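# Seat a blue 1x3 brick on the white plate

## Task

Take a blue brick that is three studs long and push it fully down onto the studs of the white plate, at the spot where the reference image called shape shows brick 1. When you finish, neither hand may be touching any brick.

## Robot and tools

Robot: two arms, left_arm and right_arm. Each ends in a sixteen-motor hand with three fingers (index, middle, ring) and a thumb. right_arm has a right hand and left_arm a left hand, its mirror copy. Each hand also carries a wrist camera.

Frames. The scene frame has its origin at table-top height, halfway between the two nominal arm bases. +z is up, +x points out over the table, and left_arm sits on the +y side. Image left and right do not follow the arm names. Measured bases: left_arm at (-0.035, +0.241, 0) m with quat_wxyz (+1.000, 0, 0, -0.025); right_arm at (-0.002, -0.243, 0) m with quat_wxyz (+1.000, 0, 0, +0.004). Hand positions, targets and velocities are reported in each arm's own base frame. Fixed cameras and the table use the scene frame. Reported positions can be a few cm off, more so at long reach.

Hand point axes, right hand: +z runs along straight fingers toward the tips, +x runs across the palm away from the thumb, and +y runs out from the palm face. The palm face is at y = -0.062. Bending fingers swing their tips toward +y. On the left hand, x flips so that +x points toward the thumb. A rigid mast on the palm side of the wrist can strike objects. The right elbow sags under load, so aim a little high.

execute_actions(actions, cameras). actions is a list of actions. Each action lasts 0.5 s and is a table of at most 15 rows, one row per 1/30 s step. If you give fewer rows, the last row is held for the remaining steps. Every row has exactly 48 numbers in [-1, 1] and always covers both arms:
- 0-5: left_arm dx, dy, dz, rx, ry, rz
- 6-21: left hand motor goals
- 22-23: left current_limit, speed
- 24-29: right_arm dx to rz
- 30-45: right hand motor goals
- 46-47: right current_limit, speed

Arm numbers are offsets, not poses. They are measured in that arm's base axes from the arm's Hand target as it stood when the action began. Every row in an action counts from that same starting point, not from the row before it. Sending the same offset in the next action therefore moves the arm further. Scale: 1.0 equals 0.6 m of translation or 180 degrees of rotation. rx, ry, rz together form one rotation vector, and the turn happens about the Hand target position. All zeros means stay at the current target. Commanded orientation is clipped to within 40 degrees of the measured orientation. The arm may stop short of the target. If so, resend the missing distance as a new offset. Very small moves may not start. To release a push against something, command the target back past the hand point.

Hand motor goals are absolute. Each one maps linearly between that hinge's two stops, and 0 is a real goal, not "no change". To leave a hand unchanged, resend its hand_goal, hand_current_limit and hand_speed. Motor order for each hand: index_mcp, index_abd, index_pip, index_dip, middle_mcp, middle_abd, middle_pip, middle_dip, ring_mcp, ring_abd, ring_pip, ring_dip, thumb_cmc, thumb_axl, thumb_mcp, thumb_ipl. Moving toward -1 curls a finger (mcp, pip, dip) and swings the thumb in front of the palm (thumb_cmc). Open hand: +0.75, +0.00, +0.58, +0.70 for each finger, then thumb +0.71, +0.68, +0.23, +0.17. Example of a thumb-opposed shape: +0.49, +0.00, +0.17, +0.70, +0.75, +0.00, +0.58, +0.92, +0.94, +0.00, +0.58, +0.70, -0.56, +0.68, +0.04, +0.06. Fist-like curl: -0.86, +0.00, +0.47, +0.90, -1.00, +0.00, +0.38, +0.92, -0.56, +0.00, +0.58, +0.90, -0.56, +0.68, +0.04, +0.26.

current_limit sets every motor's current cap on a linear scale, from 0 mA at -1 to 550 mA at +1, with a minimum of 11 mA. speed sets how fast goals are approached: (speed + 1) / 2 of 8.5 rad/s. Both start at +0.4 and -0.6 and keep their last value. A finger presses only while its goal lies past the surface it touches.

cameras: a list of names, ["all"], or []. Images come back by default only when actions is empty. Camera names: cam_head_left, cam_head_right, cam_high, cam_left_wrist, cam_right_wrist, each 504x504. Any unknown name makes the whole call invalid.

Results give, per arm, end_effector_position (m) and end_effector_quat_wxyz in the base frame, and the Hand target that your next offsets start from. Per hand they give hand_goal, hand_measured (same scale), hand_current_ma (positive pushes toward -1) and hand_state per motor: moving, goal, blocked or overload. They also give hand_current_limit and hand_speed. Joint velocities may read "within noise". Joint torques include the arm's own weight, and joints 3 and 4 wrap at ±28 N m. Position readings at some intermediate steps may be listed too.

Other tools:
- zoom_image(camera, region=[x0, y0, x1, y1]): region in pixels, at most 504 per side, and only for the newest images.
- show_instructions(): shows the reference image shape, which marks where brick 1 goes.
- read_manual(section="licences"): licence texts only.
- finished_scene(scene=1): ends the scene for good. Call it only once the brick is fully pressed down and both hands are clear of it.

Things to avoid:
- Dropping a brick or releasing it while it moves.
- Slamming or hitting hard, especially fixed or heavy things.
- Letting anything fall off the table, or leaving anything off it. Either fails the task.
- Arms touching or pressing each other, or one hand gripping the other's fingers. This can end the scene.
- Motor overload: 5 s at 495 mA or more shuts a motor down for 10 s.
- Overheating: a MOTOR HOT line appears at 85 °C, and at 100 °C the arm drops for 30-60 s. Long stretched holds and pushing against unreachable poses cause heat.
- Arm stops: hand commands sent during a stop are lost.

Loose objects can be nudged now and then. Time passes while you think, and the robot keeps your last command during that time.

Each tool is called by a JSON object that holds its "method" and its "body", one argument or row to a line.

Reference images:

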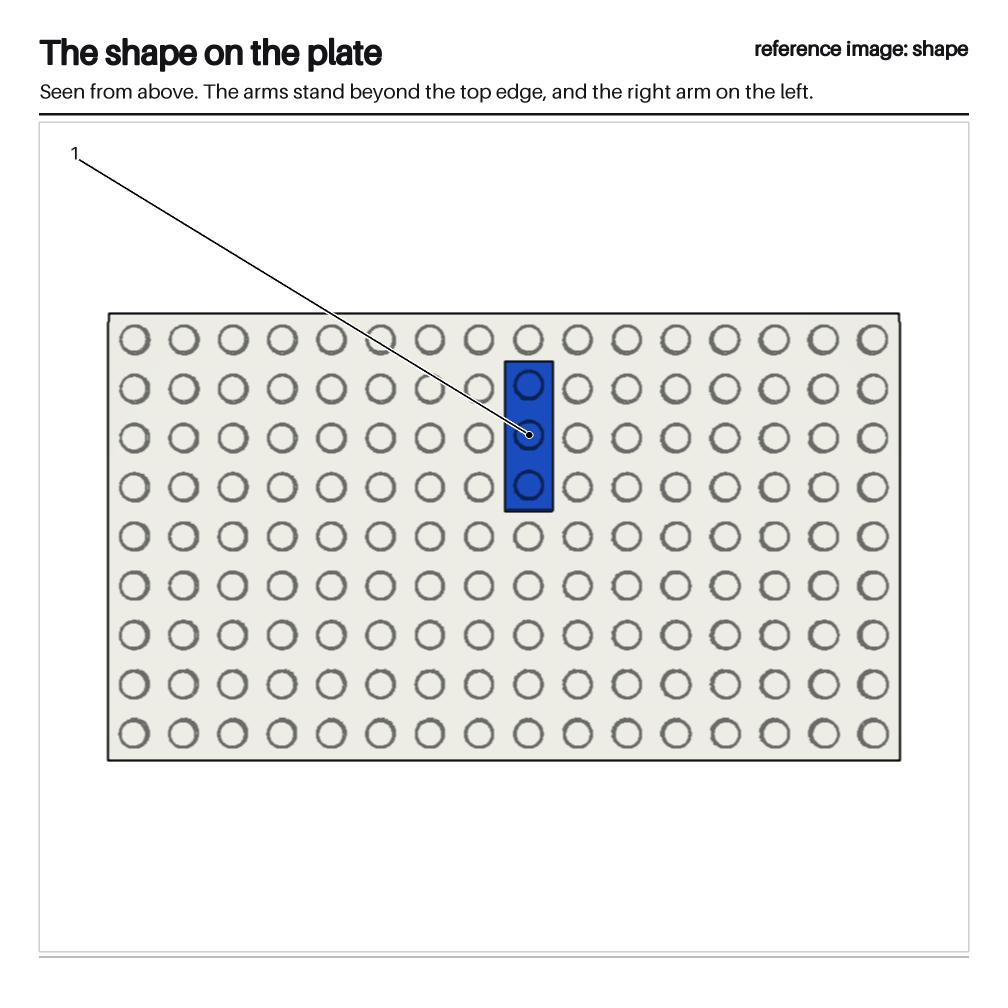

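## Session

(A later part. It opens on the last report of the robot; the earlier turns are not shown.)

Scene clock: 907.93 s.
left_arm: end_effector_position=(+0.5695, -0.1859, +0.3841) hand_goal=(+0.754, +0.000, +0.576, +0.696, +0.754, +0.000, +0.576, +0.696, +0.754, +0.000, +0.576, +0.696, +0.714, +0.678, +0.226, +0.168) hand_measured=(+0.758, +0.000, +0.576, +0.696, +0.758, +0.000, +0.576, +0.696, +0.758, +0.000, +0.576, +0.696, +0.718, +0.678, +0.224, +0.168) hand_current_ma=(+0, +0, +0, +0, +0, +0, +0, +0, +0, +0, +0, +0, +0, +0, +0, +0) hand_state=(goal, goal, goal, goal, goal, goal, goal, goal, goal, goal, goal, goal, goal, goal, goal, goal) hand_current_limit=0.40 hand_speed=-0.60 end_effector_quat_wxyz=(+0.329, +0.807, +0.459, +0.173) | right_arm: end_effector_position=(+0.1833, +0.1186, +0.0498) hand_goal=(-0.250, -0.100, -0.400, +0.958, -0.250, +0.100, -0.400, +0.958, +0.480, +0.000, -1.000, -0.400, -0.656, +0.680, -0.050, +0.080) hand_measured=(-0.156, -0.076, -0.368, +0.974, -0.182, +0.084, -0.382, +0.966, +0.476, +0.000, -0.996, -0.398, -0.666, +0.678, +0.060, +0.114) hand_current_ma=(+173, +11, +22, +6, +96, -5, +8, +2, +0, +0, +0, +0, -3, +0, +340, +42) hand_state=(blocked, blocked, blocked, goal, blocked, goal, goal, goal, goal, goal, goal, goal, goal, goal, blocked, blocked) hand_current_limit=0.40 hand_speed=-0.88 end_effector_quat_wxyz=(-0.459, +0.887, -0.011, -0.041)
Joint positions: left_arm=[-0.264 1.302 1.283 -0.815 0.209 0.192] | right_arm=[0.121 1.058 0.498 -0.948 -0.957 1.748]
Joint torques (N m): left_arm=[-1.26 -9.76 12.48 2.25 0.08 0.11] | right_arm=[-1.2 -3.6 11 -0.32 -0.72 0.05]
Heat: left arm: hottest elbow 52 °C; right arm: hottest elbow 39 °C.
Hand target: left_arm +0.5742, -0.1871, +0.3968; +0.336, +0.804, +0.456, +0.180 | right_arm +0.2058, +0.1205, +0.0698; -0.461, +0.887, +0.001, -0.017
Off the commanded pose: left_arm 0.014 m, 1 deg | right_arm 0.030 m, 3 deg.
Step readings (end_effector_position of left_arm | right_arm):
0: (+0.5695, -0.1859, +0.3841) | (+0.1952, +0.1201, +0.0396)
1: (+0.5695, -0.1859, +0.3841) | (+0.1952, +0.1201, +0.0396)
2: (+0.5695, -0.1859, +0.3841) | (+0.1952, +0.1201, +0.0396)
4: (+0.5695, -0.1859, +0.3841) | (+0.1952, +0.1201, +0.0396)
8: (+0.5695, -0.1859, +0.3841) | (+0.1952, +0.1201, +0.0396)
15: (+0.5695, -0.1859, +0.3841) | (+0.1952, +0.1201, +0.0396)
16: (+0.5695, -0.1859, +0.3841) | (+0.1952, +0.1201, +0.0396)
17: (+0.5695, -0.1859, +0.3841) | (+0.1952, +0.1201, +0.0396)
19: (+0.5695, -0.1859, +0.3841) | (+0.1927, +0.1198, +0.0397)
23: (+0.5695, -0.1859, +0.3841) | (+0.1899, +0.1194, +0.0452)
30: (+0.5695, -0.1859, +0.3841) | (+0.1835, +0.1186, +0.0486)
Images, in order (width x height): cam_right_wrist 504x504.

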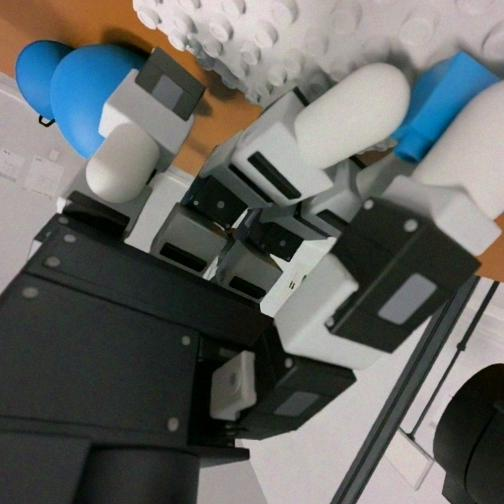

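{"method": "execute_actions", "body": {
  "actions": [
    [[0,0,0,0,0,0,0.754,0,0.576,0.696,0.754,0,0.576,0.696,0.754,0,0.576,0.696,0.714,0.678,0.226,0.168,0.4,-0.6,0.005,0,0.01,0,0,0,-0.27,-0.1,-0.4,0.957,-0.22,0.1,-0.4,0.957,0.48,0,-1,-0.4,-0.657,0.68,-0.05,0.08,0.4,-0.88],[0,0,0,0,0,0,0.754,0,0.576,0.696,0.754,0,0.576,0.696,0.754,0,0.576,0.696,0.714,0.678,0.226,0.168,0.4,-0.6,0.01,0,0.02,0,0,0,-0.29,-0.1,-0.4,0.957,-0.19,0.1,-0.4,0.957,0.48,0,-1,-0.4,-0.657,0.68,-0.05,0.08,0.4,-0.88],[0,0,0,0,0,0,0.754,0,0.576,0.696,0.754,0,0.576,0.696,0.754,0,0.576,0.696,0.714,0.678,0.226,0.168,0.4,-0.6,0.02,0,0.03,0,0,0,-0.29,-0.1,-0.4,0.957,-0.19,0.1,-0.4,0.957,0.48,0,-1,-0.4,-0.657,0.68,-0.05,0.08,0.4,-0.88]]
  ],
  "cameras": ["cam_right_wrist","cam_high","cam_head_left"]
}}

{"method": "zoom_image", "body": {
  "camera": "cam_right_wrist",
  "region": [304, 0, 504, 200]
}}

{"method": "zoom_image", "body": {
  "camera": "cam_high",
  "region": [120, 170, 220, 250]
}}

{"method": "zoom_image", "body": {
  "camera": "cam_head_left",
  "region": [240, 280, 350, 380]
}}

Scene clock: 913.73 s.
left_arm: end_effector_position=(+0.5695, -0.1859, +0.3841) hand_goal=(+0.754, +0.000, +0.576, +0.696, +0.754, +0.000, +0.576, +0.696, +0.754, +0.000, +0.576, +0.696, +0.714, +0.678, +0.226, +0.168) hand_measured=(+0.758, +0.000, +0.576, +0.696, +0.758, +0.000, +0.576, +0.696, +0.758, +0.000, +0.576, +0.696, +0.718, +0.678, +0.224, +0.168) hand_current_ma=(+0, +0, +0, +0, +0, +0, +0, +0, +0, +0, +0, +0, +0, +0, +0, +0) hand_state=(goal, goal, goal, goal, goal, goal, goal, goal, goal, goal, goal, goal, goal, goal, goal, goal) hand_current_limit=0.40 hand_speed=-0.60 end_effector_quat_wxyz=(+0.329, +0.807, +0.459, +0.173) | right_arm: end_effector_position=(+0.1964, +0.1202, +0.0706) hand_goal=(-0.290, -0.100, -0.400, +0.958, -0.190, +0.100, -0.400, +0.958, +0.480, +0.000, -1.000, -0.400, -0.656, +0.680, -0.050, +0.080) hand_measured=(-0.174, -0.074, -0.368, +0.974, -0.168, +0.084, -0.382, +0.966, +0.476, +0.000, -0.996, -0.398, -0.680, +0.678, +0.060, +0.114) hand_current_ma=(+263, +12, +22, +6, +13, -5, +8, +2, +0, +0, +0, +0, -14, +0, +331, +44) hand_state=(blocked, blocked, blocked, goal, blocked, goal, goal, goal, goal, goal, goal, goal, blocked, goal, blocked, blocked) hand_current_limit=0.40 hand_speed=-0.88 end_effector_quat_wxyz=(-0.459, +0.887, -0.010, -0.039)
Joint positions: left_arm=[-0.264 1.302 1.283 -0.815 0.209 0.192] | right_arm=[0.121 1.058 0.561 -1.008 -0.957 1.748]
Joint torques (N m): left_arm=[-1.14 -9.76 12.46 2.25 0.08 0.11] | right_arm=[-1.73 -3.14 11.12 -0.25 -0.73 -0.06]
Heat: left arm: hottest elbow 52 °C; right arm: hottest elbow 39 °C.
Hand target: left_arm +0.5742, -0.1871, +0.3968; +0.336, +0.804, +0.456, +0.180 | right_arm +0.2177, +0.1205, +0.0878; -0.461, +0.887, +0.001, -0.017
Off the commanded pose: left_arm 0.014 m, 1 deg | right_arm 0.027 m, 3 deg.
Step readings (end_effector_position of left_arm | right_arm):
0: (+0.5695, -0.1859, +0.3841) | (+0.1832, +0.1186, +0.0498)
1: (+0.5695, -0.1859, +0.3841) | (+0.1831, +0.1185, +0.0499)
2: (+0.5695, -0.1859, +0.3841) | (+0.1831, +0.1185, +0.0502)
4: (+0.5695, -0.1859, +0.3841) | (+0.1832, +0.1186, +0.0527)
8: (+0.5695, -0.1859, +0.3841) | (+0.1913, +0.1195, +0.0628)
15: (+0.5695, -0.1859, +0.3841) | (+0.1975, +0.1203, +0.0705)
Images, in order (width x height): cam_head_left 504x504, cam_high 504x504, cam_right_wrist 504x504.

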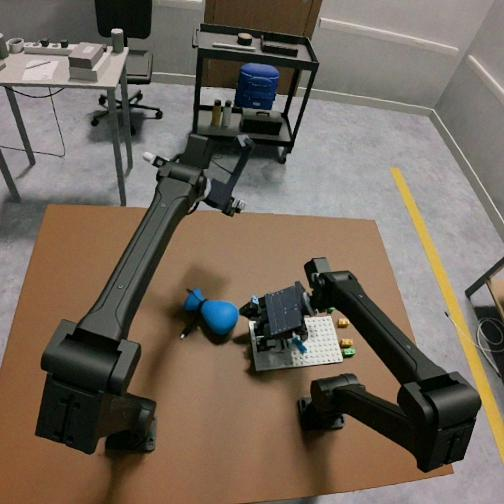

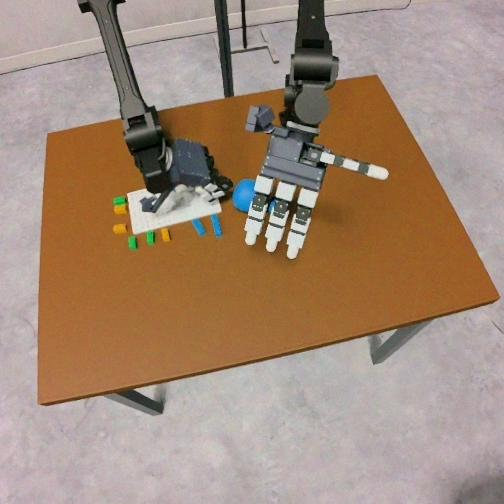

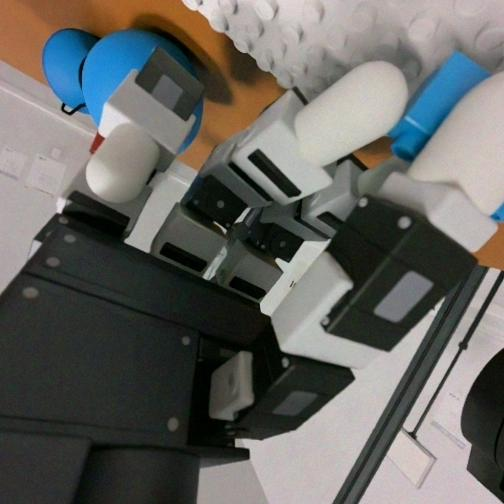

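Scaled by 2.520 from the camera's 504x504 image, which has a finer 720x720 frame.

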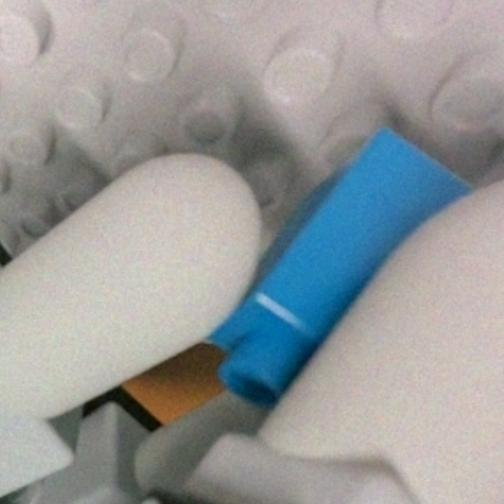

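Scaled by 5.040 from the camera's 504x504 image, which has a finer 720x720 frame.

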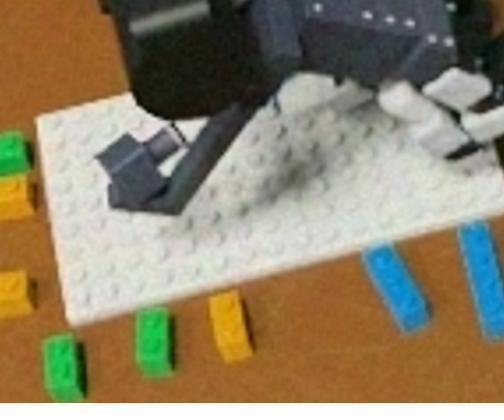

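Scaled by 4.582 from the camera's 504x504 image, which has a finer 720x720 frame.

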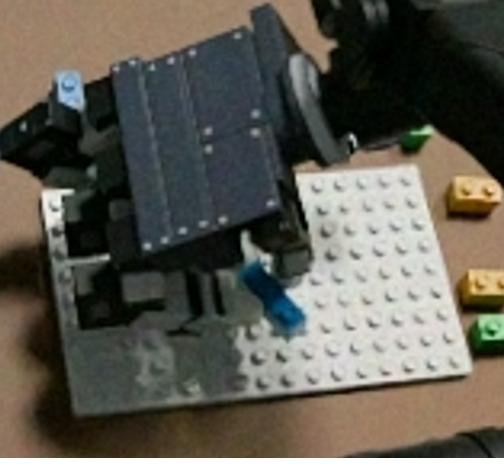

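{"method": "execute_actions", "body": {
  "actions": [
    [[0,0,0,0,0,0,0.754,0,0.576,0.696,0.754,0,0.576,0.696,0.754,0,0.576,0.696,0.714,0.678,0.226,0.168,0.4,-0.6,-0.02,-0.014,-0.025,0,0,0,-0.29,-0.1,-0.4,0.957,-0.19,0.1,-0.4,0.957,0.48,0,-1,-0.4,-0.657,0.68,-0.05,0.08,0.4,-0.88],[0,0,0,0,0,0,0.754,0,0.576,0.696,0.754,0,0.576,0.696,0.754,0,0.576,0.696,0.714,0.678,0.226,0.168,0.4,-0.6,-0.04,-0.028,-0.05,0,0,0,-0.29,-0.1,-0.4,0.957,-0.19,0.1,-0.4,0.957,0.48,0,-1,-0.4,-0.657,0.68,-0.05,0.08,0.4,-0.88]]
  ],
  "cameras": ["cam_right_wrist","cam_head_left"]
}}

{"method": "zoom_image", "body": {
  "camera": "cam_right_wrist",
  "region": [304, 0, 504, 200]
}}

{"method": "zoom_image", "body": {
  "camera": "cam_head_left",
  "region": [270, 320, 320, 370]
}}

Scene clock: 944.67 s.
left_arm: end_effector_position=(+0.5695, -0.1859, +0.3841) hand_goal=(+0.754, +0.000, +0.576, +0.696, +0.754, +0.000, +0.576, +0.696, +0.754, +0.000, +0.576, +0.696, +0.714, +0.678, +0.226, +0.168) hand_measured=(+0.758, +0.000, +0.576, +0.696, +0.758, +0.000, +0.576, +0.696, +0.758, +0.000, +0.576, +0.696, +0.718, +0.678, +0.224, +0.168) hand_current_ma=(+0, +0, +0, +0, +0, +0, +0, +0, +0, +0, +0, +0, +0, +0, +0, +0) hand_state=(goal, goal, goal, goal, goal, goal, goal, goal, goal, goal, goal, goal, goal, goal, goal, goal) hand_current_limit=0.40 hand_speed=-0.60 end_effector_quat_wxyz=(+0.329, +0.807, +0.459, +0.173) | right_arm: end_effector_position=(+0.1959, +0.1051, +0.0580) hand_goal=(-0.290, -0.100, -0.400, +0.958, -0.190, +0.100, -0.400, +0.958, +0.480, +0.000, -1.000, -0.400, -0.656, +0.680, -0.050, +0.080) hand_measured=(-0.174, -0.074, -0.368, +0.974, -0.168, +0.084, -0.382, +0.966, +0.476, +0.000, -0.996, -0.398, -0.680, +0.678, +0.060, +0.114) hand_current_ma=(+261, +12, +22, +6, +13, -5, +8, +2, +0, +0, +0, +0, -14, +0, +331, +44) hand_state=(blocked, blocked, blocked, goal, blocked, goal, goal, goal, goal, goal, goal, goal, blocked, goal, blocked, blocked) hand_current_limit=0.40 hand_speed=-0.88 end_effector_quat_wxyz=(-0.460, +0.888, -0.001, -0.018)
Joint positions: left_arm=[-0.264 1.302 1.283 -0.815 0.209 0.192] | right_arm=[0.058 1.055 0.526 -1.013 -0.956 1.645]
Joint torques (N m): left_arm=[-1.14 -9.82 12.46 2.26 0.07 0.11] | right_arm=[-1.61 -3.37 6.56 -0.31 -0.9 -0.12]
Heat: left arm: hottest elbow 52 °C; right arm: hottest elbow 43 °C.
Hand target: left_arm +0.5742, -0.1871, +0.3968; +0.336, +0.804, +0.456, +0.180 | right_arm +0.1939, +0.1037, +0.0578; -0.461, +0.887, +0.001, -0.017
Off the commanded pose: left_arm 0.014 m, 1 deg | right_arm 0.003 m, 0 deg.
Step readings (end_effector_position of left_arm | right_arm):
0: (+0.5695, -0.1859, +0.3841) | (+0.1964, +0.1202, +0.0706)
1: (+0.5695, -0.1859, +0.3841) | (+0.1965, +0.1201, +0.0706)
2: (+0.5695, -0.1859, +0.3841) | (+0.1969, +0.1198, +0.0706)
4: (+0.5695, -0.1859, +0.3841) | (+0.1993, +0.1171, +0.0699)
8: (+0.5695, -0.1859, +0.3841) | (+0.1986, +0.1094, +0.0641)
15: (+0.5695, -0.1859, +0.3841) | (+0.1948, +0.1057, +0.0583)
Images, in order (width x height): cam_head_left 504x504, cam_right_wrist 504x504.

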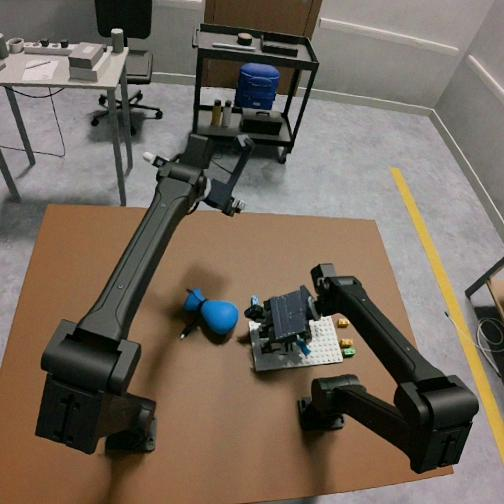

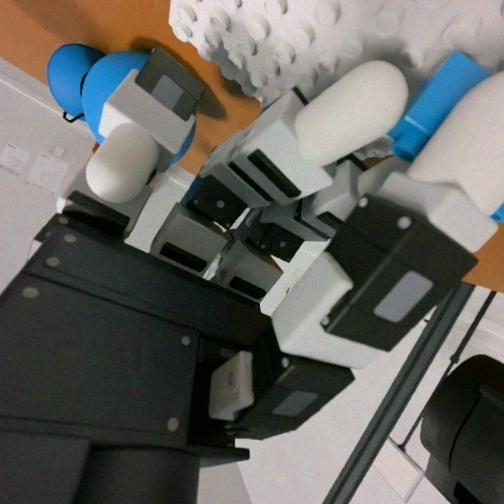

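Scaled by 2.520 from the camera's 504x504 image, which has a finer 720x720 frame.

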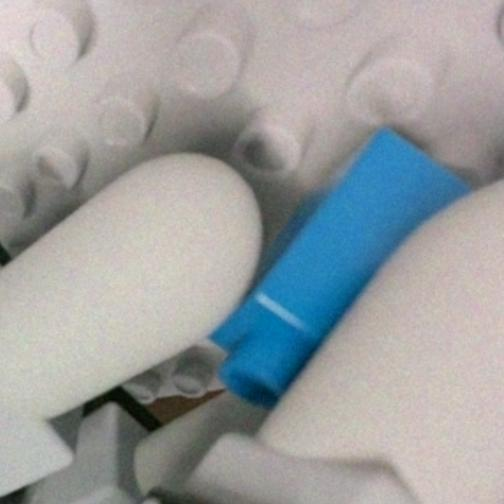

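Scaled by 10.080 from the camera's 504x504 image, which has a finer 720x720 frame.

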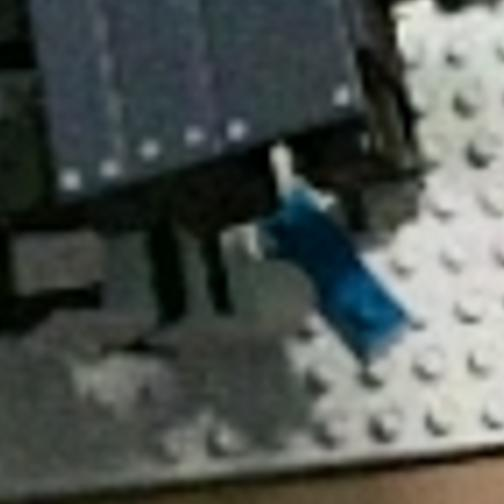

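{"method": "execute_actions", "body": {
  "actions": [
    [[0,0,0,0,0,0,0.754,0,0.576,0.696,0.754,0,0.576,0.696,0.754,0,0.576,0.696,0.714,0.678,0.226,0.168,0.4,-0.6,0,0,-0.01,0,0,0,-0.29,-0.1,-0.4,0.957,-0.19,0.1,-0.4,0.957,0.48,0,-1,-0.4,-0.657,0.68,-0.05,0.08,0.4,-0.88],[0,0,0,0,0,0,0.754,0,0.576,0.696,0.754,0,0.576,0.696,0.754,0,0.576,0.696,0.714,0.678,0.226,0.168,0.4,-0.6,0,0.001,-0.02,0,0,0,-0.29,-0.1,-0.4,0.957,-0.19,0.1,-0.4,0.957,0.48,0,-1,-0.4,-0.657,0.68,-0.05,0.08,0.4,-0.88],[0,0,0,0,0,0,0.754,0,0.576,0.696,0.754,0,0.576,0.696,0.754,0,0.576,0.696,0.714,0.678,0.226,0.168,0.4,-0.6,0,0.002,-0.03,0,0,0,-0.29,-0.1,-0.4,0.957,-0.19,0.1,-0.4,0.957,0.48,0,-1,-0.4,-0.657,0.68,-0.05,0.08,0.4,-0.88]]
  ],
  "cameras": ["cam_right_wrist","cam_head_left"]
}}

{"method": "zoom_image", "body": {
  "camera": "cam_right_wrist",
  "region": [304, 0, 504, 200]
}}

{"method": "zoom_image", "body": {
  "camera": "cam_head_left",
  "region": [270, 320, 320, 370]
}}

Scene clock: 949.10 s.
left_arm: end_effector_position=(+0.5695, -0.1859, +0.3841) hand_goal=(+0.754, +0.000, +0.576, +0.696, +0.754, +0.000, +0.576, +0.696, +0.754, +0.000, +0.576, +0.696, +0.714, +0.678, +0.226, +0.168) hand_measured=(+0.758, +0.000, +0.576, +0.696, +0.758, +0.000, +0.576, +0.696, +0.758, +0.000, +0.576, +0.696, +0.718, +0.678, +0.224, +0.168) hand_current_ma=(+0, +0, +0, +0, +0, +0, +0, +0, +0, +0, +0, +0, +0, +0, +0, +0) hand_state=(goal, goal, goal, goal, goal, goal, goal, goal, goal, goal, goal, goal, goal, goal, goal, goal) hand_current_limit=0.40 hand_speed=-0.60 end_effector_quat_wxyz=(+0.329, +0.807, +0.459, +0.173) | right_arm: end_effector_position=(+0.1938, +0.1050, +0.0436) hand_goal=(-0.290, -0.100, -0.400, +0.958, -0.190, +0.100, -0.400, +0.958, +0.480, +0.000, -1.000, -0.400, -0.656, +0.680, -0.050, +0.080) hand_measured=(-0.176, -0.072, -0.368, +0.974, -0.168, +0.084, -0.382, +0.966, +0.476, +0.000, -0.996, -0.398, -0.682, +0.678, +0.060, +0.114) hand_current_ma=(+254, +13, +22, +6, +13, -5, +8, +2, +0, +0, +0, +0, -15, +0, +331, +44) hand_state=(blocked, blocked, blocked, goal, blocked, goal, goal, goal, goal, goal, goal, goal, blocked, goal, blocked, blocked) hand_current_limit=0.40 hand_speed=-0.88 end_effector_quat_wxyz=(-0.460, +0.888, +0.000, -0.017)
Joint positions: left_arm=[-0.264 1.302 1.283 -0.815 0.209 0.192] | right_arm=[0.058 1.077 0.495 -0.959 -0.956 1.645]
Joint torques (N m): left_arm=[-1.2 -9.88 12.48 2.25 0.08 0.11] | right_arm=[-1.32 -2.02 6.24 0.73 -0.92 -0.06]
Heat: left arm: hottest elbow 52 °C; right arm: hottest elbow 42 °C.
Hand target: left_arm +0.5742, -0.1871, +0.3968; +0.336, +0.804, +0.456, +0.180 | right_arm +0.1936, +0.1049, +0.0397; -0.461, +0.887, +0.001, -0.017
Off the commanded pose: left_arm 0.014 m, 1 deg | right_arm 0.004 m, 0 deg.
Step readings (end_effector_position of left_arm | right_arm):
0: (+0.5695, -0.1859, +0.3841) | (+0.1959, +0.1051, +0.0580)
1: (+0.5695, -0.1859, +0.3841) | (+0.1959, +0.1051, +0.0580)
2: (+0.5695, -0.1859, +0.3841) | (+0.1957, +0.1051, +0.0579)
4: (+0.5695, -0.1859, +0.3841) | (+0.1953, +0.1050, +0.0562)
8: (+0.5695, -0.1859, +0.3841) | (+0.1932, +0.1049, +0.0488)
15: (+0.5695, -0.1859, +0.3841) | (+0.1932, +0.1049, +0.0437)
Images, in order (width x height): cam_head_left 504x504, cam_right_wrist 504x504.

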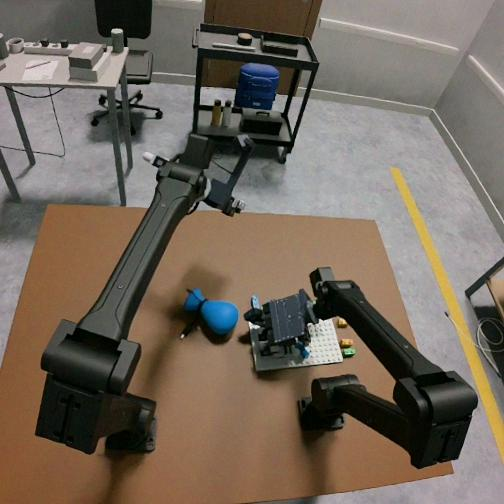

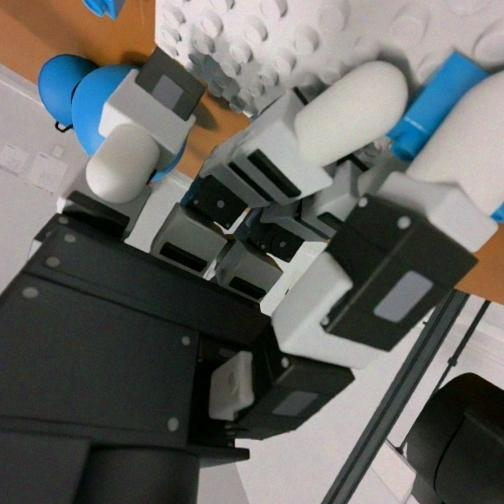

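Scaled by 2.520 from the camera's 504x504 image, which has a finer 720x720 frame.

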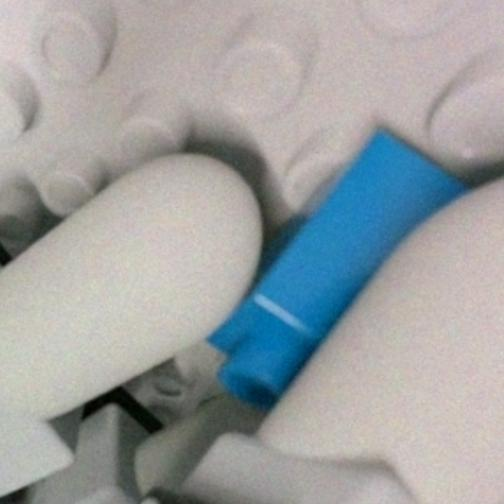

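Scaled by 10.080 from the camera's 504x504 image, which has a finer 720x720 frame.

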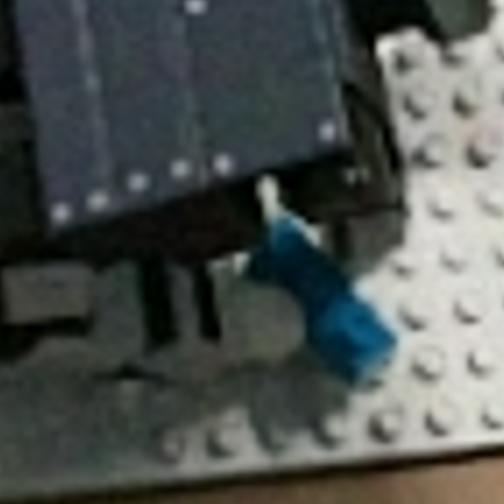

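{"method": "execute_actions", "body": {
  "actions": [
    [[0,0,0,0,0,0,0.754,0,0.576,0.696,0.754,0,0.576,0.696,0.754,0,0.576,0.696,0.714,0.678,0.226,0.168,0.4,-0.6,0,0,-0.003,0,0,0,-0.29,-0.1,-0.4,0.957,-0.19,0.1,-0.4,0.957,0.48,0,-1,-0.4,-0.657,0.68,-0.05,0.08,0.4,-0.88],[0,0,0,0,0,0,0.754,0,0.576,0.696,0.754,0,0.576,0.696,0.754,0,0.576,0.696,0.714,0.678,0.226,0.168,0.4,-0.6,0,0,-0.006,0,0,0,-0.29,-0.1,-0.4,0.957,-0.19,0.1,-0.4,0.957,0.48,0,-1,-0.4,-0.657,0.68,-0.05,0.08,0.4,-0.88]]
  ],
  "cameras": ["cam_right_wrist"]
}}

{"method": "zoom_image", "body": {
  "camera": "cam_right_wrist",
  "region": [304, 0, 504, 200]
}}

Scene clock: 952.17 s.
left_arm: end_effector_position=(+0.5695, -0.1859, +0.3841) hand_goal=(+0.754, +0.000, +0.576, +0.696, +0.754, +0.000, +0.576, +0.696, +0.754, +0.000, +0.576, +0.696, +0.714, +0.678, +0.226, +0.168) hand_measured=(+0.758, +0.000, +0.576, +0.696, +0.758, +0.000, +0.576, +0.696, +0.758, +0.000, +0.576, +0.696, +0.718, +0.678, +0.224, +0.168) hand_current_ma=(+0, +0, +0, +0, +0, +0, +0, +0, +0, +0, +0, +0, +0, +0, +0, +0) hand_state=(goal, goal, goal, goal, goal, goal, goal, goal, goal, goal, goal, goal, goal, goal, goal, goal) hand_current_limit=0.40 hand_speed=-0.60 end_effector_quat_wxyz=(+0.329, +0.807, +0.459, +0.173) | right_arm: end_effector_position=(+0.1954, +0.1051, +0.0418) hand_goal=(-0.290, -0.100, -0.400, +0.958, -0.190, +0.100, -0.400, +0.958, +0.480, +0.000, -1.000, -0.400, -0.656, +0.680, -0.050, +0.080) hand_measured=(-0.182, -0.070, -0.368, +0.974, -0.168, +0.084, -0.392, +0.964, +0.476, +0.000, -0.996, -0.398, -0.682, +0.678, +0.060, +0.118) hand_current_ma=(+230, +15, +22, +6, +13, -4, +2, +1, +0, +0, +0, +0, -16, +0, +331, +52) hand_state=(blocked, blocked, blocked, goal, blocked, goal, goal, goal, goal, goal, goal, goal, blocked, goal, blocked, blocked) hand_current_limit=0.40 hand_speed=-0.88 end_effector_quat_wxyz=(-0.460, +0.888, +0.001, -0.014)
Joint positions: left_arm=[-0.264 1.302 1.283 -0.815 0.209 0.192] | right_arm=[0.058 1.081 0.493 -0.946 -0.956 1.645]
Joint torques (N m): left_arm=[-1.14 -9.76 12.44 2.26 0.07 0.11] | right_arm=[-1.26 -1.96 5.97 0.69 -0.92 -0.06]
Heat: left arm: hottest elbow 52 °C; right arm: hottest elbow 42 °C.
Hand target: left_arm +0.5742, -0.1871, +0.3968; +0.336, +0.804, +0.456, +0.180 | right_arm +0.1937, +0.1049, +0.0361; -0.461, +0.887, +0.001, -0.017
Off the commanded pose: left_arm 0.014 m, 1 deg | right_arm 0.006 m, 0 deg.
Step readings (end_effector_position of left_arm | right_arm):
0: (+0.5695, -0.1859, +0.3841) | (+0.1938, +0.1050, +0.0436)
1: (+0.5695, -0.1859, +0.3841) | (+0.1938, +0.1050, +0.0436)
2: (+0.5695, -0.1859, +0.3841) | (+0.1940, +0.1050, +0.0436)
4: (+0.5695, -0.1859, +0.3841) | (+0.1948, +0.1050, +0.0434)
8: (+0.5695, -0.1859, +0.3841) | (+0.1955, +0.1051, +0.0424)
15: (+0.5695, -0.1859, +0.3841) | (+0.1953, +0.1050, +0.0418)
Images, in order (width x height): cam_right_wrist 504x504.

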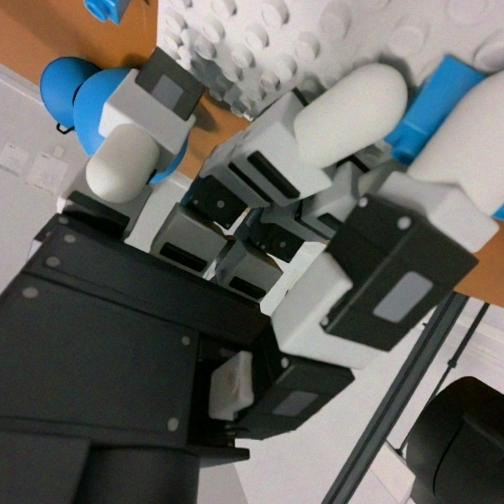

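Scaled by 2.520 from the camera's 504x504 image, which has a finer 720x720 frame.

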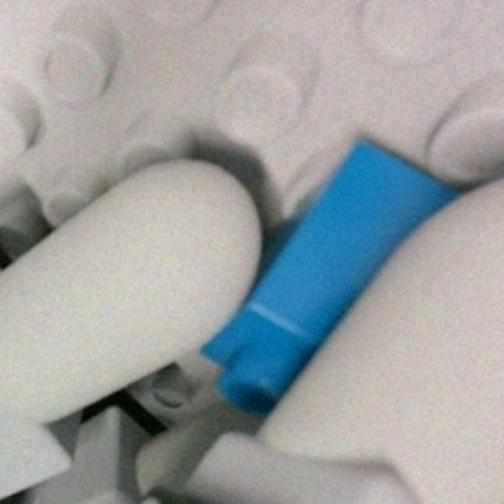

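{"method": "execute_actions", "body": {
  "actions": [
    [[0,0,0,0,0,0,0.754,0,0.576,0.696,0.754,0,0.576,0.696,0.754,0,0.576,0.696,0.714,0.678,0.226,0.168,0.4,-0.6,0,0,-0.003,0,0,0,-0.2,-0.1,-0.4,0.957,-0.14,0.1,-0.4,0.957,0.48,0,-1,-0.4,-0.657,0.68,0.05,0.08,0.4,-0.88],[0,0,0,0,0,0,0.754,0,0.576,0.696,0.754,0,0.576,0.696,0.754,0,0.576,0.696,0.714,0.678,0.226,0.168,0.4,-0.6,0,0,-0.003,0,0,0,-0.15,-0.1,-0.4,0.957,-0.14,0.1,-0.4,0.957,0.48,0,-1,-0.4,-0.657,0.68,0.1,0.08,0.4,-0.88]],
    [[0,0,0,0,0,0,0.754,0,0.576,0.696,0.754,0,0.576,0.696,0.754,0,0.576,0.696,0.714,0.678,0.226,0.168,0.4,-0.6,0,0,0,0,0,0,-0.02,-0.1,-0.5,0.957,-0.02,0.1,-0.5,0.957,0.48,0,-1,-0.4,-0.657,0.68,0.35,0.08,0.4,-0.8]]
  ],
  "cameras": ["cam_right_wrist"]
}}

{"method": "zoom_image", "body": {
  "camera": "cam_right_wrist",
  "region": [304, 0, 504, 200]
}}

Scene clock: 957.47 s.
left_arm: end_effector_position=(+0.5695, -0.1859, +0.3841) hand_goal=(+0.754, +0.000, +0.576, +0.696, +0.754, +0.000, +0.576, +0.696, +0.754, +0.000, +0.576, +0.696, +0.714, +0.678, +0.226, +0.168) hand_measured=(+0.758, +0.000, +0.576, +0.696, +0.758, +0.000, +0.576, +0.696, +0.758, +0.000, +0.576, +0.696, +0.718, +0.678, +0.224, +0.168) hand_current_ma=(+0, +0, +0, +0, +0, +0, +0, +0, +0, +0, +0, +0, +0, +0, +0, +0) hand_state=(goal, goal, goal, goal, goal, goal, goal, goal, goal, goal, goal, goal, goal, goal, goal, goal) hand_current_limit=0.40 hand_speed=-0.60 end_effector_quat_wxyz=(+0.329, +0.807, +0.459, +0.173) | right_arm: end_effector_position=(+0.1944, +0.1050, +0.0386) hand_goal=(-0.020, -0.100, -0.500, +0.958, -0.020, +0.100, -0.500, +0.958, +0.480, +0.000, -1.000, -0.400, -0.656, +0.680, +0.350, +0.080) hand_measured=(-0.022, -0.096, -0.492, +0.960, -0.030, +0.098, -0.500, +0.958, +0.476, +0.000, -0.996, -0.398, -0.658, +0.678, +0.342, +0.082) hand_current_ma=(+0, +0, +2, +0, -3, +0, +0, +0, +0, +0, +0, +0, +0, +0, -2, +0) hand_state=(goal, goal, goal, goal, goal, goal, goal, goal, goal, goal, goal, goal, goal, goal, goal, goal) hand_current_limit=0.40 hand_speed=-0.80 end_effector_quat_wxyz=(-0.460, +0.888, +0.001, -0.016)
Joint positions: left_arm=[-0.264 1.302 1.283 -0.815 0.209 0.192] | right_arm=[0.058 1.089 0.487 -0.937 -0.956 1.645]
Joint torques (N m): left_arm=[-1.14 -9.82 12.46 2.26 0.07 0.11] | right_arm=[-1.38 -2.08 6.13 0.61 -0.93 -0.06]
Heat: left arm: hottest elbow 52 °C; right arm: hottest elbow 42 °C.
Hand target: left_arm +0.5742, -0.1871, +0.3968; +0.336, +0.804, +0.456, +0.180 | right_arm +0.1936, +0.1049, +0.0343; -0.461, +0.887, +0.001, -0.017
Off the commanded pose: left_arm 0.014 m, 1 deg | right_arm 0.004 m, 0 deg.
Step readings (end_effector_position of left_arm | right_arm):
0: (+0.5695, -0.1859, +0.3841) | (+0.1954, +0.1051, +0.0418)
1: (+0.5695, -0.1859, +0.3841) | (+0.1954, +0.1051, +0.0418)
2: (+0.5695, -0.1859, +0.3841) | (+0.1955, +0.1051, +0.0418)
4: (+0.5695, -0.1859, +0.3841) | (+0.1961, +0.1051, +0.0416)
8: (+0.5695, -0.1859, +0.3841) | (+0.1966, +0.1051, +0.0409)
15: (+0.5695, -0.1859, +0.3841) | (+0.1955, +0.1051, +0.0395)
16: (+0.5695, -0.1859, +0.3841) | (+0.1951, +0.1050, +0.0392)
17: (+0.5695, -0.1859, +0.3841) | (+0.1949, +0.1050, +0.0390)
19: (+0.5695, -0.1859, +0.3841) | (+0.1947, +0.1050, +0.0388)
23: (+0.5695, -0.1859, +0.3841) | (+0.1944, +0.1050, +0.0386)
30: (+0.5695, -0.1859, +0.3841) | (+0.1944, +0.1050, +0.0386)
Images, in order (width x height): cam_right_wrist 504x504.

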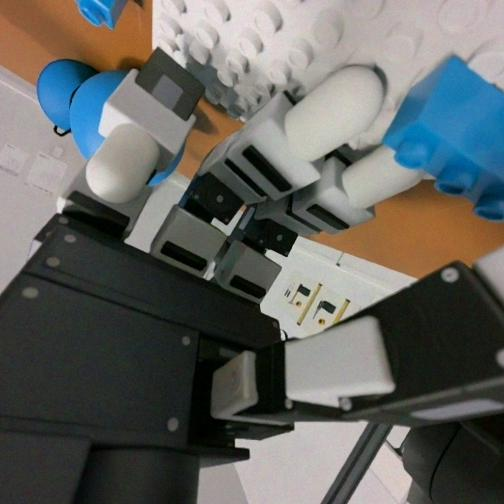

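Scaled by 2.520 from the camera's 504x504 image, which has a finer 720x720 frame.

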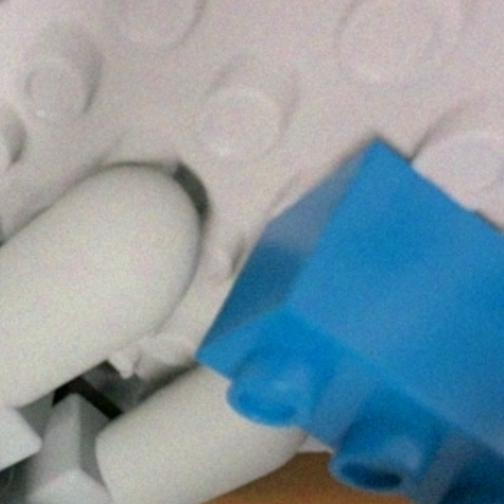

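{"method": "execute_actions", "body": {
  "actions": [
    [[0,0,0,0,0,0,0.754,0,0.576,0.696,0.754,0,0.576,0.696,0.754,0,0.576,0.696,0.714,0.678,0.226,0.168,0.4,-0.6,0.01,0,0.02,0,0,0,0.03,-0.1,-0.546,0.957,0.03,0.1,-0.546,0.957,0.48,0,-1,-0.4,-0.657,0.68,0.35,0.08,0.4,-0.7],[0,0,0,0,0,0,0.754,0,0.576,0.696,0.754,0,0.576,0.696,0.754,0,0.576,0.696,0.714,0.678,0.226,0.168,0.4,-0.6,0.02,0,0.04,0,0,0,0.03,-0.1,-0.546,0.957,0.03,0.1,-0.546,0.957,0.48,0,-1,-0.4,-0.657,0.68,0.35,0.08,0.4,-0.7],[0,0,0,0,0,0,0.754,0,0.576,0.696,0.754,0,0.576,0.696,0.754,0,0.576,0.696,0.714,0.678,0.226,0.168,0.4,-0.6,0.03,0,0.06,0,0,0,0.03,-0.1,-0.546,0.957,0.03,0.1,-0.546,0.957,0.48,0,-1,-0.4,-0.657,0.68,0.35,0.08,0.4,-0.7],[0,0,0,0,0,0,0.754,0,0.576,0.696,0.754,0,0.576,0.696,0.754,0,0.576,0.696,0.714,0.678,0.226,0.168,0.4,-0.6,0.04,0,0.09,0,0,0,0.03,-0.1,-0.546,0.957,0.03,0.1,-0.546,0.957,0.48,0,-1,-0.4,-0.657,0.68,0.35,0.08,0.4,-0.7],[0,0,0,0,0,0,0.754,0,0.576,0.696,0.754,0,0.576,0.696,0.754,0,0.576,0.696,0.714,0.678,0.226,0.168,0.4,-0.6,0.045,0,0.12,0,0,0,0.03,-0.1,-0.546,0.957,0.03,0.1,-0.546,0.957,0.48,0,-1,-0.4,-0.657,0.68,0.35,0.08,0.4,-0.7]],
    [[0,0,0,0,0,0,0.754,0,0.576,0.696,0.754,0,0.576,0.696,0.754,0,0.576,0.696,0.714,0.678,0.226,0.168,0.4,-0.6,0.005,-0.03,0.01,-0.02,0,0,0.3,0,0,0.85,0.3,0,0,0.85,0.48,0,-1,-0.4,-0.657,0.68,0.35,0.1,0.4,-0.7],[0,0,0,0,0,0,0.754,0,0.576,0.696,0.754,0,0.576,0.696,0.754,0,0.576,0.696,0.714,0.678,0.226,0.168,0.4,-0.6,0.01,-0.06,0.02,-0.04,0,0,0.6,0,0.3,0.7,0.6,0,0.3,0.7,0.48,0,-1,-0.4,-0.657,0.68,0.35,0.1,0.4,-0.7],[0,0,0,0,0,0,0.754,0,0.576,0.696,0.754,0,0.576,0.696,0.754,0,0.576,0.696,0.714,0.678,0.226,0.168,0.4,-0.6,0.015,-0.1,0.03,-0.07,0,0,0.6,0,0.3,0.7,0.6,0,0.3,0.7,0.48,0,-1,-0.4,-0.657,0.68,0.35,0.1,0.4,-0.7],[0,0,0,0,0,0,0.754,0,0.576,0.696,0.754,0,0.576,0.696,0.754,0,0.576,0.696,0.714,0.678,0.226,0.168,0.4,-0.6,0.02,-0.135,0.04,-0.083,0,0,0.6,0,0.3,0.7,0.6,0,0.3,0.7,0.48,0,-1,-0.4,-0.657,0.68,0.35,0.1,0.4,-0.7]]
  ],
  "cameras": ["cam_right_wrist","cam_head_left","cam_head_right"]
}}

{"method": "zoom_image", "body": {
  "camera": "cam_right_wrist",
  "region": [234, 0, 434, 150]
}}

{"method": "zoom_image", "body": {
  "camera": "cam_head_left",
  "region": [270, 320, 320, 370]
}}

{"method": "zoom_image", "body": {
  "camera": "cam_head_right",
  "region": [270, 320, 320, 370]
}}

Scene clock: 964.47 s.
left_arm: end_effector_position=(+0.5695, -0.1859, +0.3841) hand_goal=(+0.754, +0.000, +0.576, +0.696, +0.754, +0.000, +0.576, +0.696, +0.754, +0.000, +0.576, +0.696, +0.714, +0.678, +0.226, +0.168) hand_measured=(+0.758, +0.000, +0.576, +0.696, +0.758, +0.000, +0.576, +0.696, +0.758, +0.000, +0.576, +0.696, +0.718, +0.678, +0.224, +0.168) hand_current_ma=(+0, +0, +0, +0, +0, +0, +0, +0, +0, +0, +0, +0, +0, +0, +0, +0) hand_state=(goal, goal, goal, goal, goal, goal, goal, goal, goal, goal, goal, goal, goal, goal, goal, goal) hand_current_limit=0.40 hand_speed=-0.60 end_effector_quat_wxyz=(+0.329, +0.807, +0.459, +0.173) | right_arm: end_effector_position=(+0.2125, +0.0282, +0.1142) hand_goal=(+0.600, +0.000, +0.300, +0.700, +0.600, +0.000, +0.300, +0.700, +0.480, +0.000, -1.000, -0.400, -0.656, +0.680, +0.350, +0.100) hand_measured=(+0.588, -0.004, +0.296, +0.702, +0.590, +0.002, +0.296, +0.702, +0.476, +0.000, -0.996, -0.398, -0.658, +0.678, +0.344, +0.096) hand_current_ma=(-4, +0, -1, +0, -3, +0, -1, +0, +0, +0, +0, +0, +0, +0, -2, -1) hand_state=(goal, goal, goal, goal, goal, goal, goal, goal, goal, goal, goal, goal, goal, goal, goal, goal) hand_current_limit=0.40 hand_speed=-0.70 end_effector_quat_wxyz=(-0.343, +0.939, -0.012, -0.036)
Joint positions: left_arm=[-0.264 1.302 1.283 -0.815 0.209 0.192] | right_arm=[-0.073 1.067 0.741 -1.383 -0.693 1.473]
Joint torques (N m): left_arm=[-1.2 -9.82 12.46 2.26 0.07 0.11] | right_arm=[-1.67 -2.61 11.7 -0.66 -0.52 -0.12]
Heat: left arm: hottest elbow 52 °C; right arm: hottest elbow 41 °C.
Hand target: left_arm +0.5742, -0.1871, +0.3968; +0.336, +0.804, +0.456, +0.180 | right_arm +0.2328, +0.0239, +0.1305; -0.342, +0.940, -0.001, -0.017
Off the commanded pose: left_arm 0.014 m, 1 deg | right_arm 0.026 m, 3 deg.
Step readings (end_effector_position of left_arm | right_arm):
0: (+0.5695, -0.1859, +0.3841) | (+0.1944, +0.1050, +0.0386)
1: (+0.5695, -0.1859, +0.3841) | (+0.1944, +0.1050, +0.0386)
2: (+0.5695, -0.1859, +0.3841) | (+0.1944, +0.1050, +0.0386)
4: (+0.5695, -0.1859, +0.3841) | (+0.1914, +0.1048, +0.0394)
8: (+0.5695, -0.1859, +0.3841) | (+0.1870, +0.1046, +0.0527)
15: (+0.5695, -0.1859, +0.3841) | (+0.2054, +0.1057, +0.0853)
16: (+0.5695, -0.1859, +0.3841) | (+0.2051, +0.1055, +0.0871)
17: (+0.5695, -0.1859, +0.3841) | (+0.2043, +0.1031, +0.0876)
19: (+0.5695, -0.1859, +0.3841) | (+0.2014, +0.0885, +0.0869)
23: (+0.5695, -0.1859, +0.3841) | (+0.2031, +0.0532, +0.0960)
30: (+0.5695, -0.1859, +0.3841) | (+0.2133, +0.0306, +0.1143)
Images, in order (width x height): cam_head_left 504x504, cam_head_right 504x504, cam_right_wrist 504x504.

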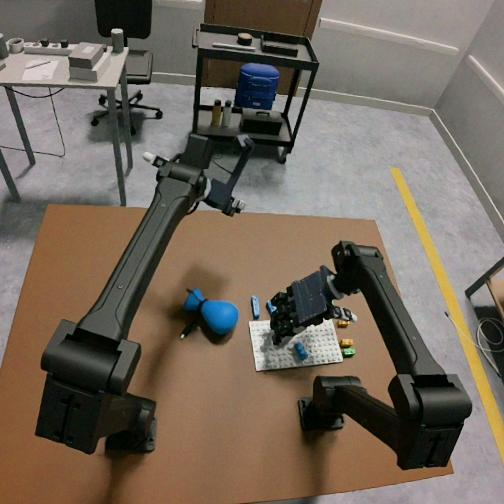

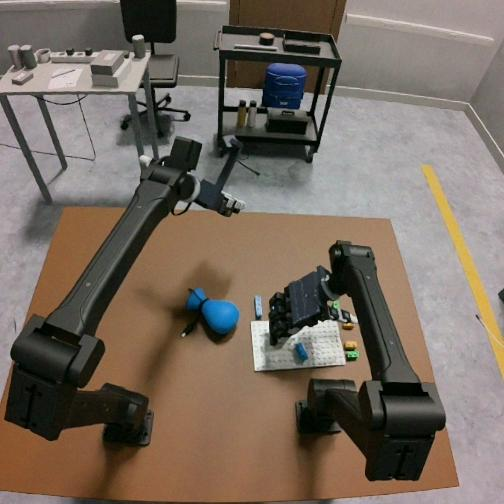

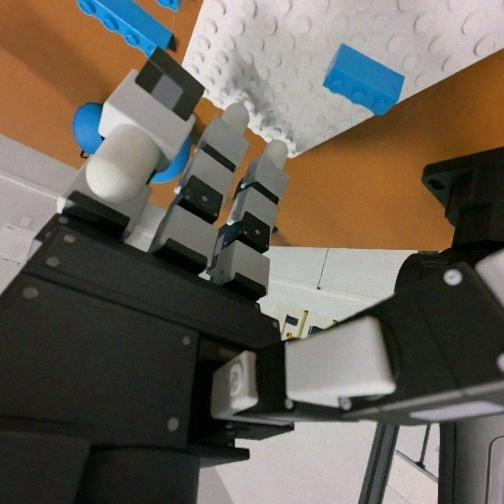

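Scaled by 2.520 from the camera's 504x504 image, which has a finer 720x720 frame.

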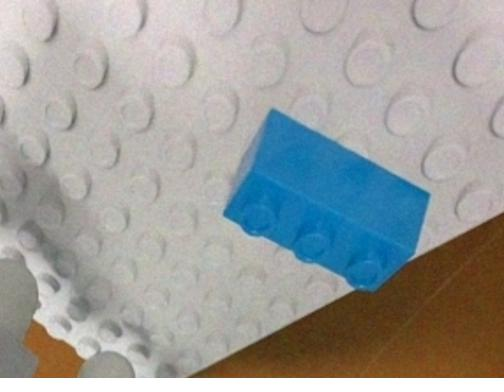

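Scaled by 10.080 from the camera's 504x504 image, which has a finer 720x720 frame.

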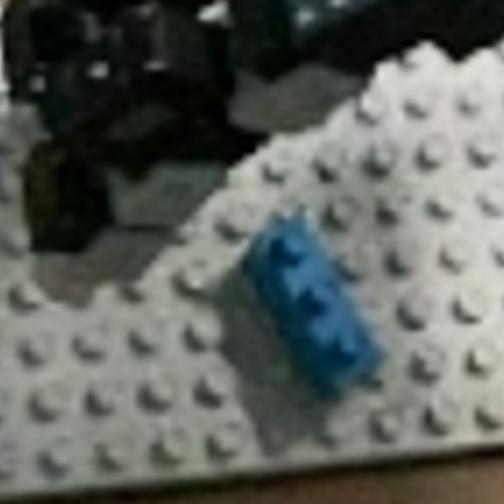

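Scaled by 10.080 from the camera's 504x504 image, which has a finer 720x720 frame.

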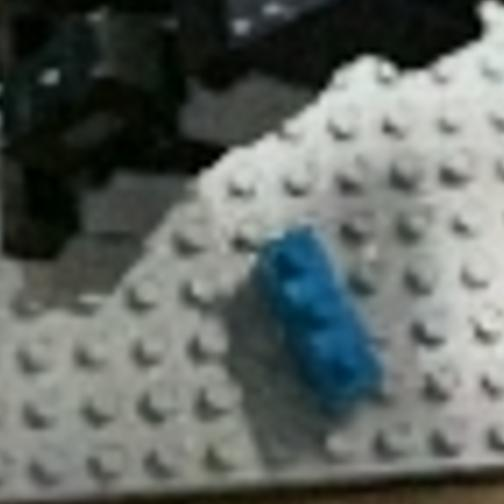

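{"method": "execute_actions", "body": {
  "actions": [
    [[0,0,0,0,0,0,0.754,0,0.576,0.696,0.754,0,0.576,0.696,0.754,0,0.576,0.696,0.714,0.678,0.226,0.168,0.4,-0.6,-0.02,0.03,0,0.02,0,0,0.4,-0.1,0,0.957,0.4,0.1,0,0.957,0.48,0,-1,-0.4,-0.657,0.68,0.35,0.1,0.4,-0.7],[0,0,0,0,0,0,0.754,0,0.576,0.696,0.754,0,0.576,0.696,0.754,0,0.576,0.696,0.714,0.678,0.226,0.168,0.4,-0.6,-0.045,0.06,-0.01,0.045,0,0,0.03,-0.1,-0.546,0.957,0.03,0.1,-0.546,0.957,0.48,0,-1,-0.4,-0.657,0.68,0.35,0.08,0.4,-0.7],[0,0,0,0,0,0,0.754,0,0.576,0.696,0.754,0,0.576,0.696,0.754,0,0.576,0.696,0.714,0.678,0.226,0.168,0.4,-0.6,-0.07,0.09,-0.02,0.065,0,0,0.03,-0.1,-0.546,0.957,0.03,0.1,-0.546,0.957,0.48,0,-1,-0.4,-0.657,0.68,0.35,0.08,0.4,-0.7],[0,0,0,0,0,0,0.754,0,0.576,0.696,0.754,0,0.576,0.696,0.754,0,0.576,0.696,0.714,0.678,0.226,0.168,0.4,-0.6,-0.096,0.1227,-0.04,0.083,0,0,0.03,-0.1,-0.546,0.957,0.03,0.1,-0.546,0.957,0.48,0,-1,-0.4,-0.657,0.68,0.35,0.08,0.4,-0.7]],
    [[0,0,0,0,0,0,0.754,0,0.576,0.696,0.754,0,0.576,0.696,0.754,0,0.576,0.696,0.714,0.678,0.226,0.168,0.4,-0.6,0,0,0,0,0,0.05,0.03,-0.1,-0.546,0.957,0.03,0.1,-0.546,0.957,0.48,0,-1,-0.4,-0.657,0.68,0.35,0.08,0.4,-0.7],[0,0,0,0,0,0,0.754,0,0.576,0.696,0.754,0,0.576,0.696,0.754,0,0.576,0.696,0.714,0.678,0.226,0.168,0.4,-0.6,0,0,0,0,0,0.0944,0.03,-0.1,-0.546,0.957,0.03,0.1,-0.546,0.957,0.48,0,-1,-0.4,-0.657,0.68,0.35,0.08,0.4,-0.7]]
  ],
  "cameras": ["cam_right_wrist","cam_head_left"]
}}

Scene clock: 975.27 s.
left_arm: end_effector_position=(+0.5695, -0.1859, +0.3841) hand_goal=(+0.754, +0.000, +0.576, +0.696, +0.754, +0.000, +0.576, +0.696, +0.754, +0.000, +0.576, +0.696, +0.714, +0.678, +0.226, +0.168) hand_measured=(+0.758, +0.000, +0.576, +0.696, +0.758, +0.000, +0.576, +0.696, +0.758, +0.000, +0.576, +0.696, +0.718, +0.678, +0.224, +0.168) hand_current_ma=(+0, +0, +0, +0, +0, +0, +0, +0, +0, +0, +0, +0, +0, +0, +0, +0) hand_state=(goal, goal, goal, goal, goal, goal, goal, goal, goal, goal, goal, goal, goal, goal, goal, goal) hand_current_limit=0.40 hand_speed=-0.60 end_effector_quat_wxyz=(+0.329, +0.807, +0.459, +0.173) | right_arm: end_effector_position=(+0.1559, +0.0972, +0.0937) hand_goal=(+0.030, -0.100, -0.546, +0.958, +0.030, +0.100, -0.546, +0.958, +0.480, +0.000, -1.000, -0.400, -0.656, +0.680, +0.350, +0.080) hand_measured=(+0.034, -0.098, -0.538, +0.956, +0.032, +0.098, -0.538, +0.956, +0.476, +0.000, -0.996, -0.398, -0.658, +0.678, +0.344, +0.082) hand_current_ma=(+0, +0, +2, +0, +0, +0, +2, +0, +0, +0, +0, +0, +0, +0, -2, +0) hand_state=(goal, goal, goal, goal, goal, goal, goal, goal, goal, goal, goal, goal, goal, goal, goal, goal) hand_current_limit=0.40 hand_speed=-0.70 end_effector_quat_wxyz=(-0.453, +0.878, +0.119, -0.100)
Joint positions: left_arm=[-0.264 1.302 1.283 -0.815 0.209 0.192] | right_arm=[0.085 1.07 0.622 -1.487 -0.914 1.205]
Joint torques (N m): left_arm=[-1.08 -9.76 12.45 2.26 0.07 0.11] | right_arm=[-1.38 -1.79 10.61 -1.16 -0.65 -0.11]
Heat: left arm: hottest elbow 52 °C; right arm: hottest elbow 43 °C.
Hand target: left_arm +0.5742, -0.1871, +0.3968; +0.336, +0.804, +0.456, +0.180 | right_arm +0.1751, +0.0976, +0.1065; -0.454, +0.877, +0.132, -0.085
Off the commanded pose: left_arm 0.014 m, 1 deg | right_arm 0.023 m, 2 deg.
Step readings (end_effector_position of left_arm | right_arm):
0: (+0.5695, -0.1859, +0.3841) | (+0.2125, +0.0282, +0.1142)
1: (+0.5695, -0.1859, +0.3841) | (+0.2126, +0.0283, +0.1142)
2: (+0.5695, -0.1859, +0.3841) | (+0.2128, +0.0306, +0.1148)
4: (+0.5695, -0.1859, +0.3841) | (+0.2132, +0.0441, +0.1184)
8: (+0.5695, -0.1859, +0.3841) | (+0.1955, +0.0741, +0.1171)
15: (+0.5695, -0.1859, +0.3841) | (+0.1750, +0.0927, +0.1064)
16: (+0.5695, -0.1859, +0.3841) | (+0.1758, +0.0934, +0.1065)
17: (+0.5695, -0.1859, +0.3841) | (+0.1750, +0.0942, +0.1063)
19: (+0.5695, -0.1859, +0.3841) | (+0.1685, +0.0935, +0.1028)
23: (+0.5695, -0.1859, +0.3841) | (+0.1522, +0.0960, +0.0931)
30: (+0.5695, -0.1859, +0.3841) | (+0.1515, +0.0966, +0.0921)
Images, in order (width x height): cam_head_left 504x504, cam_right_wrist 504x504.

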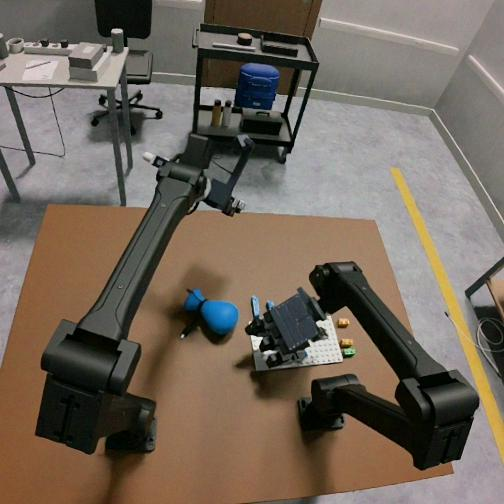

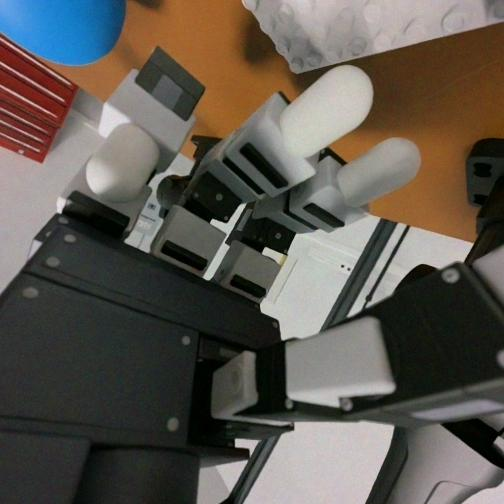

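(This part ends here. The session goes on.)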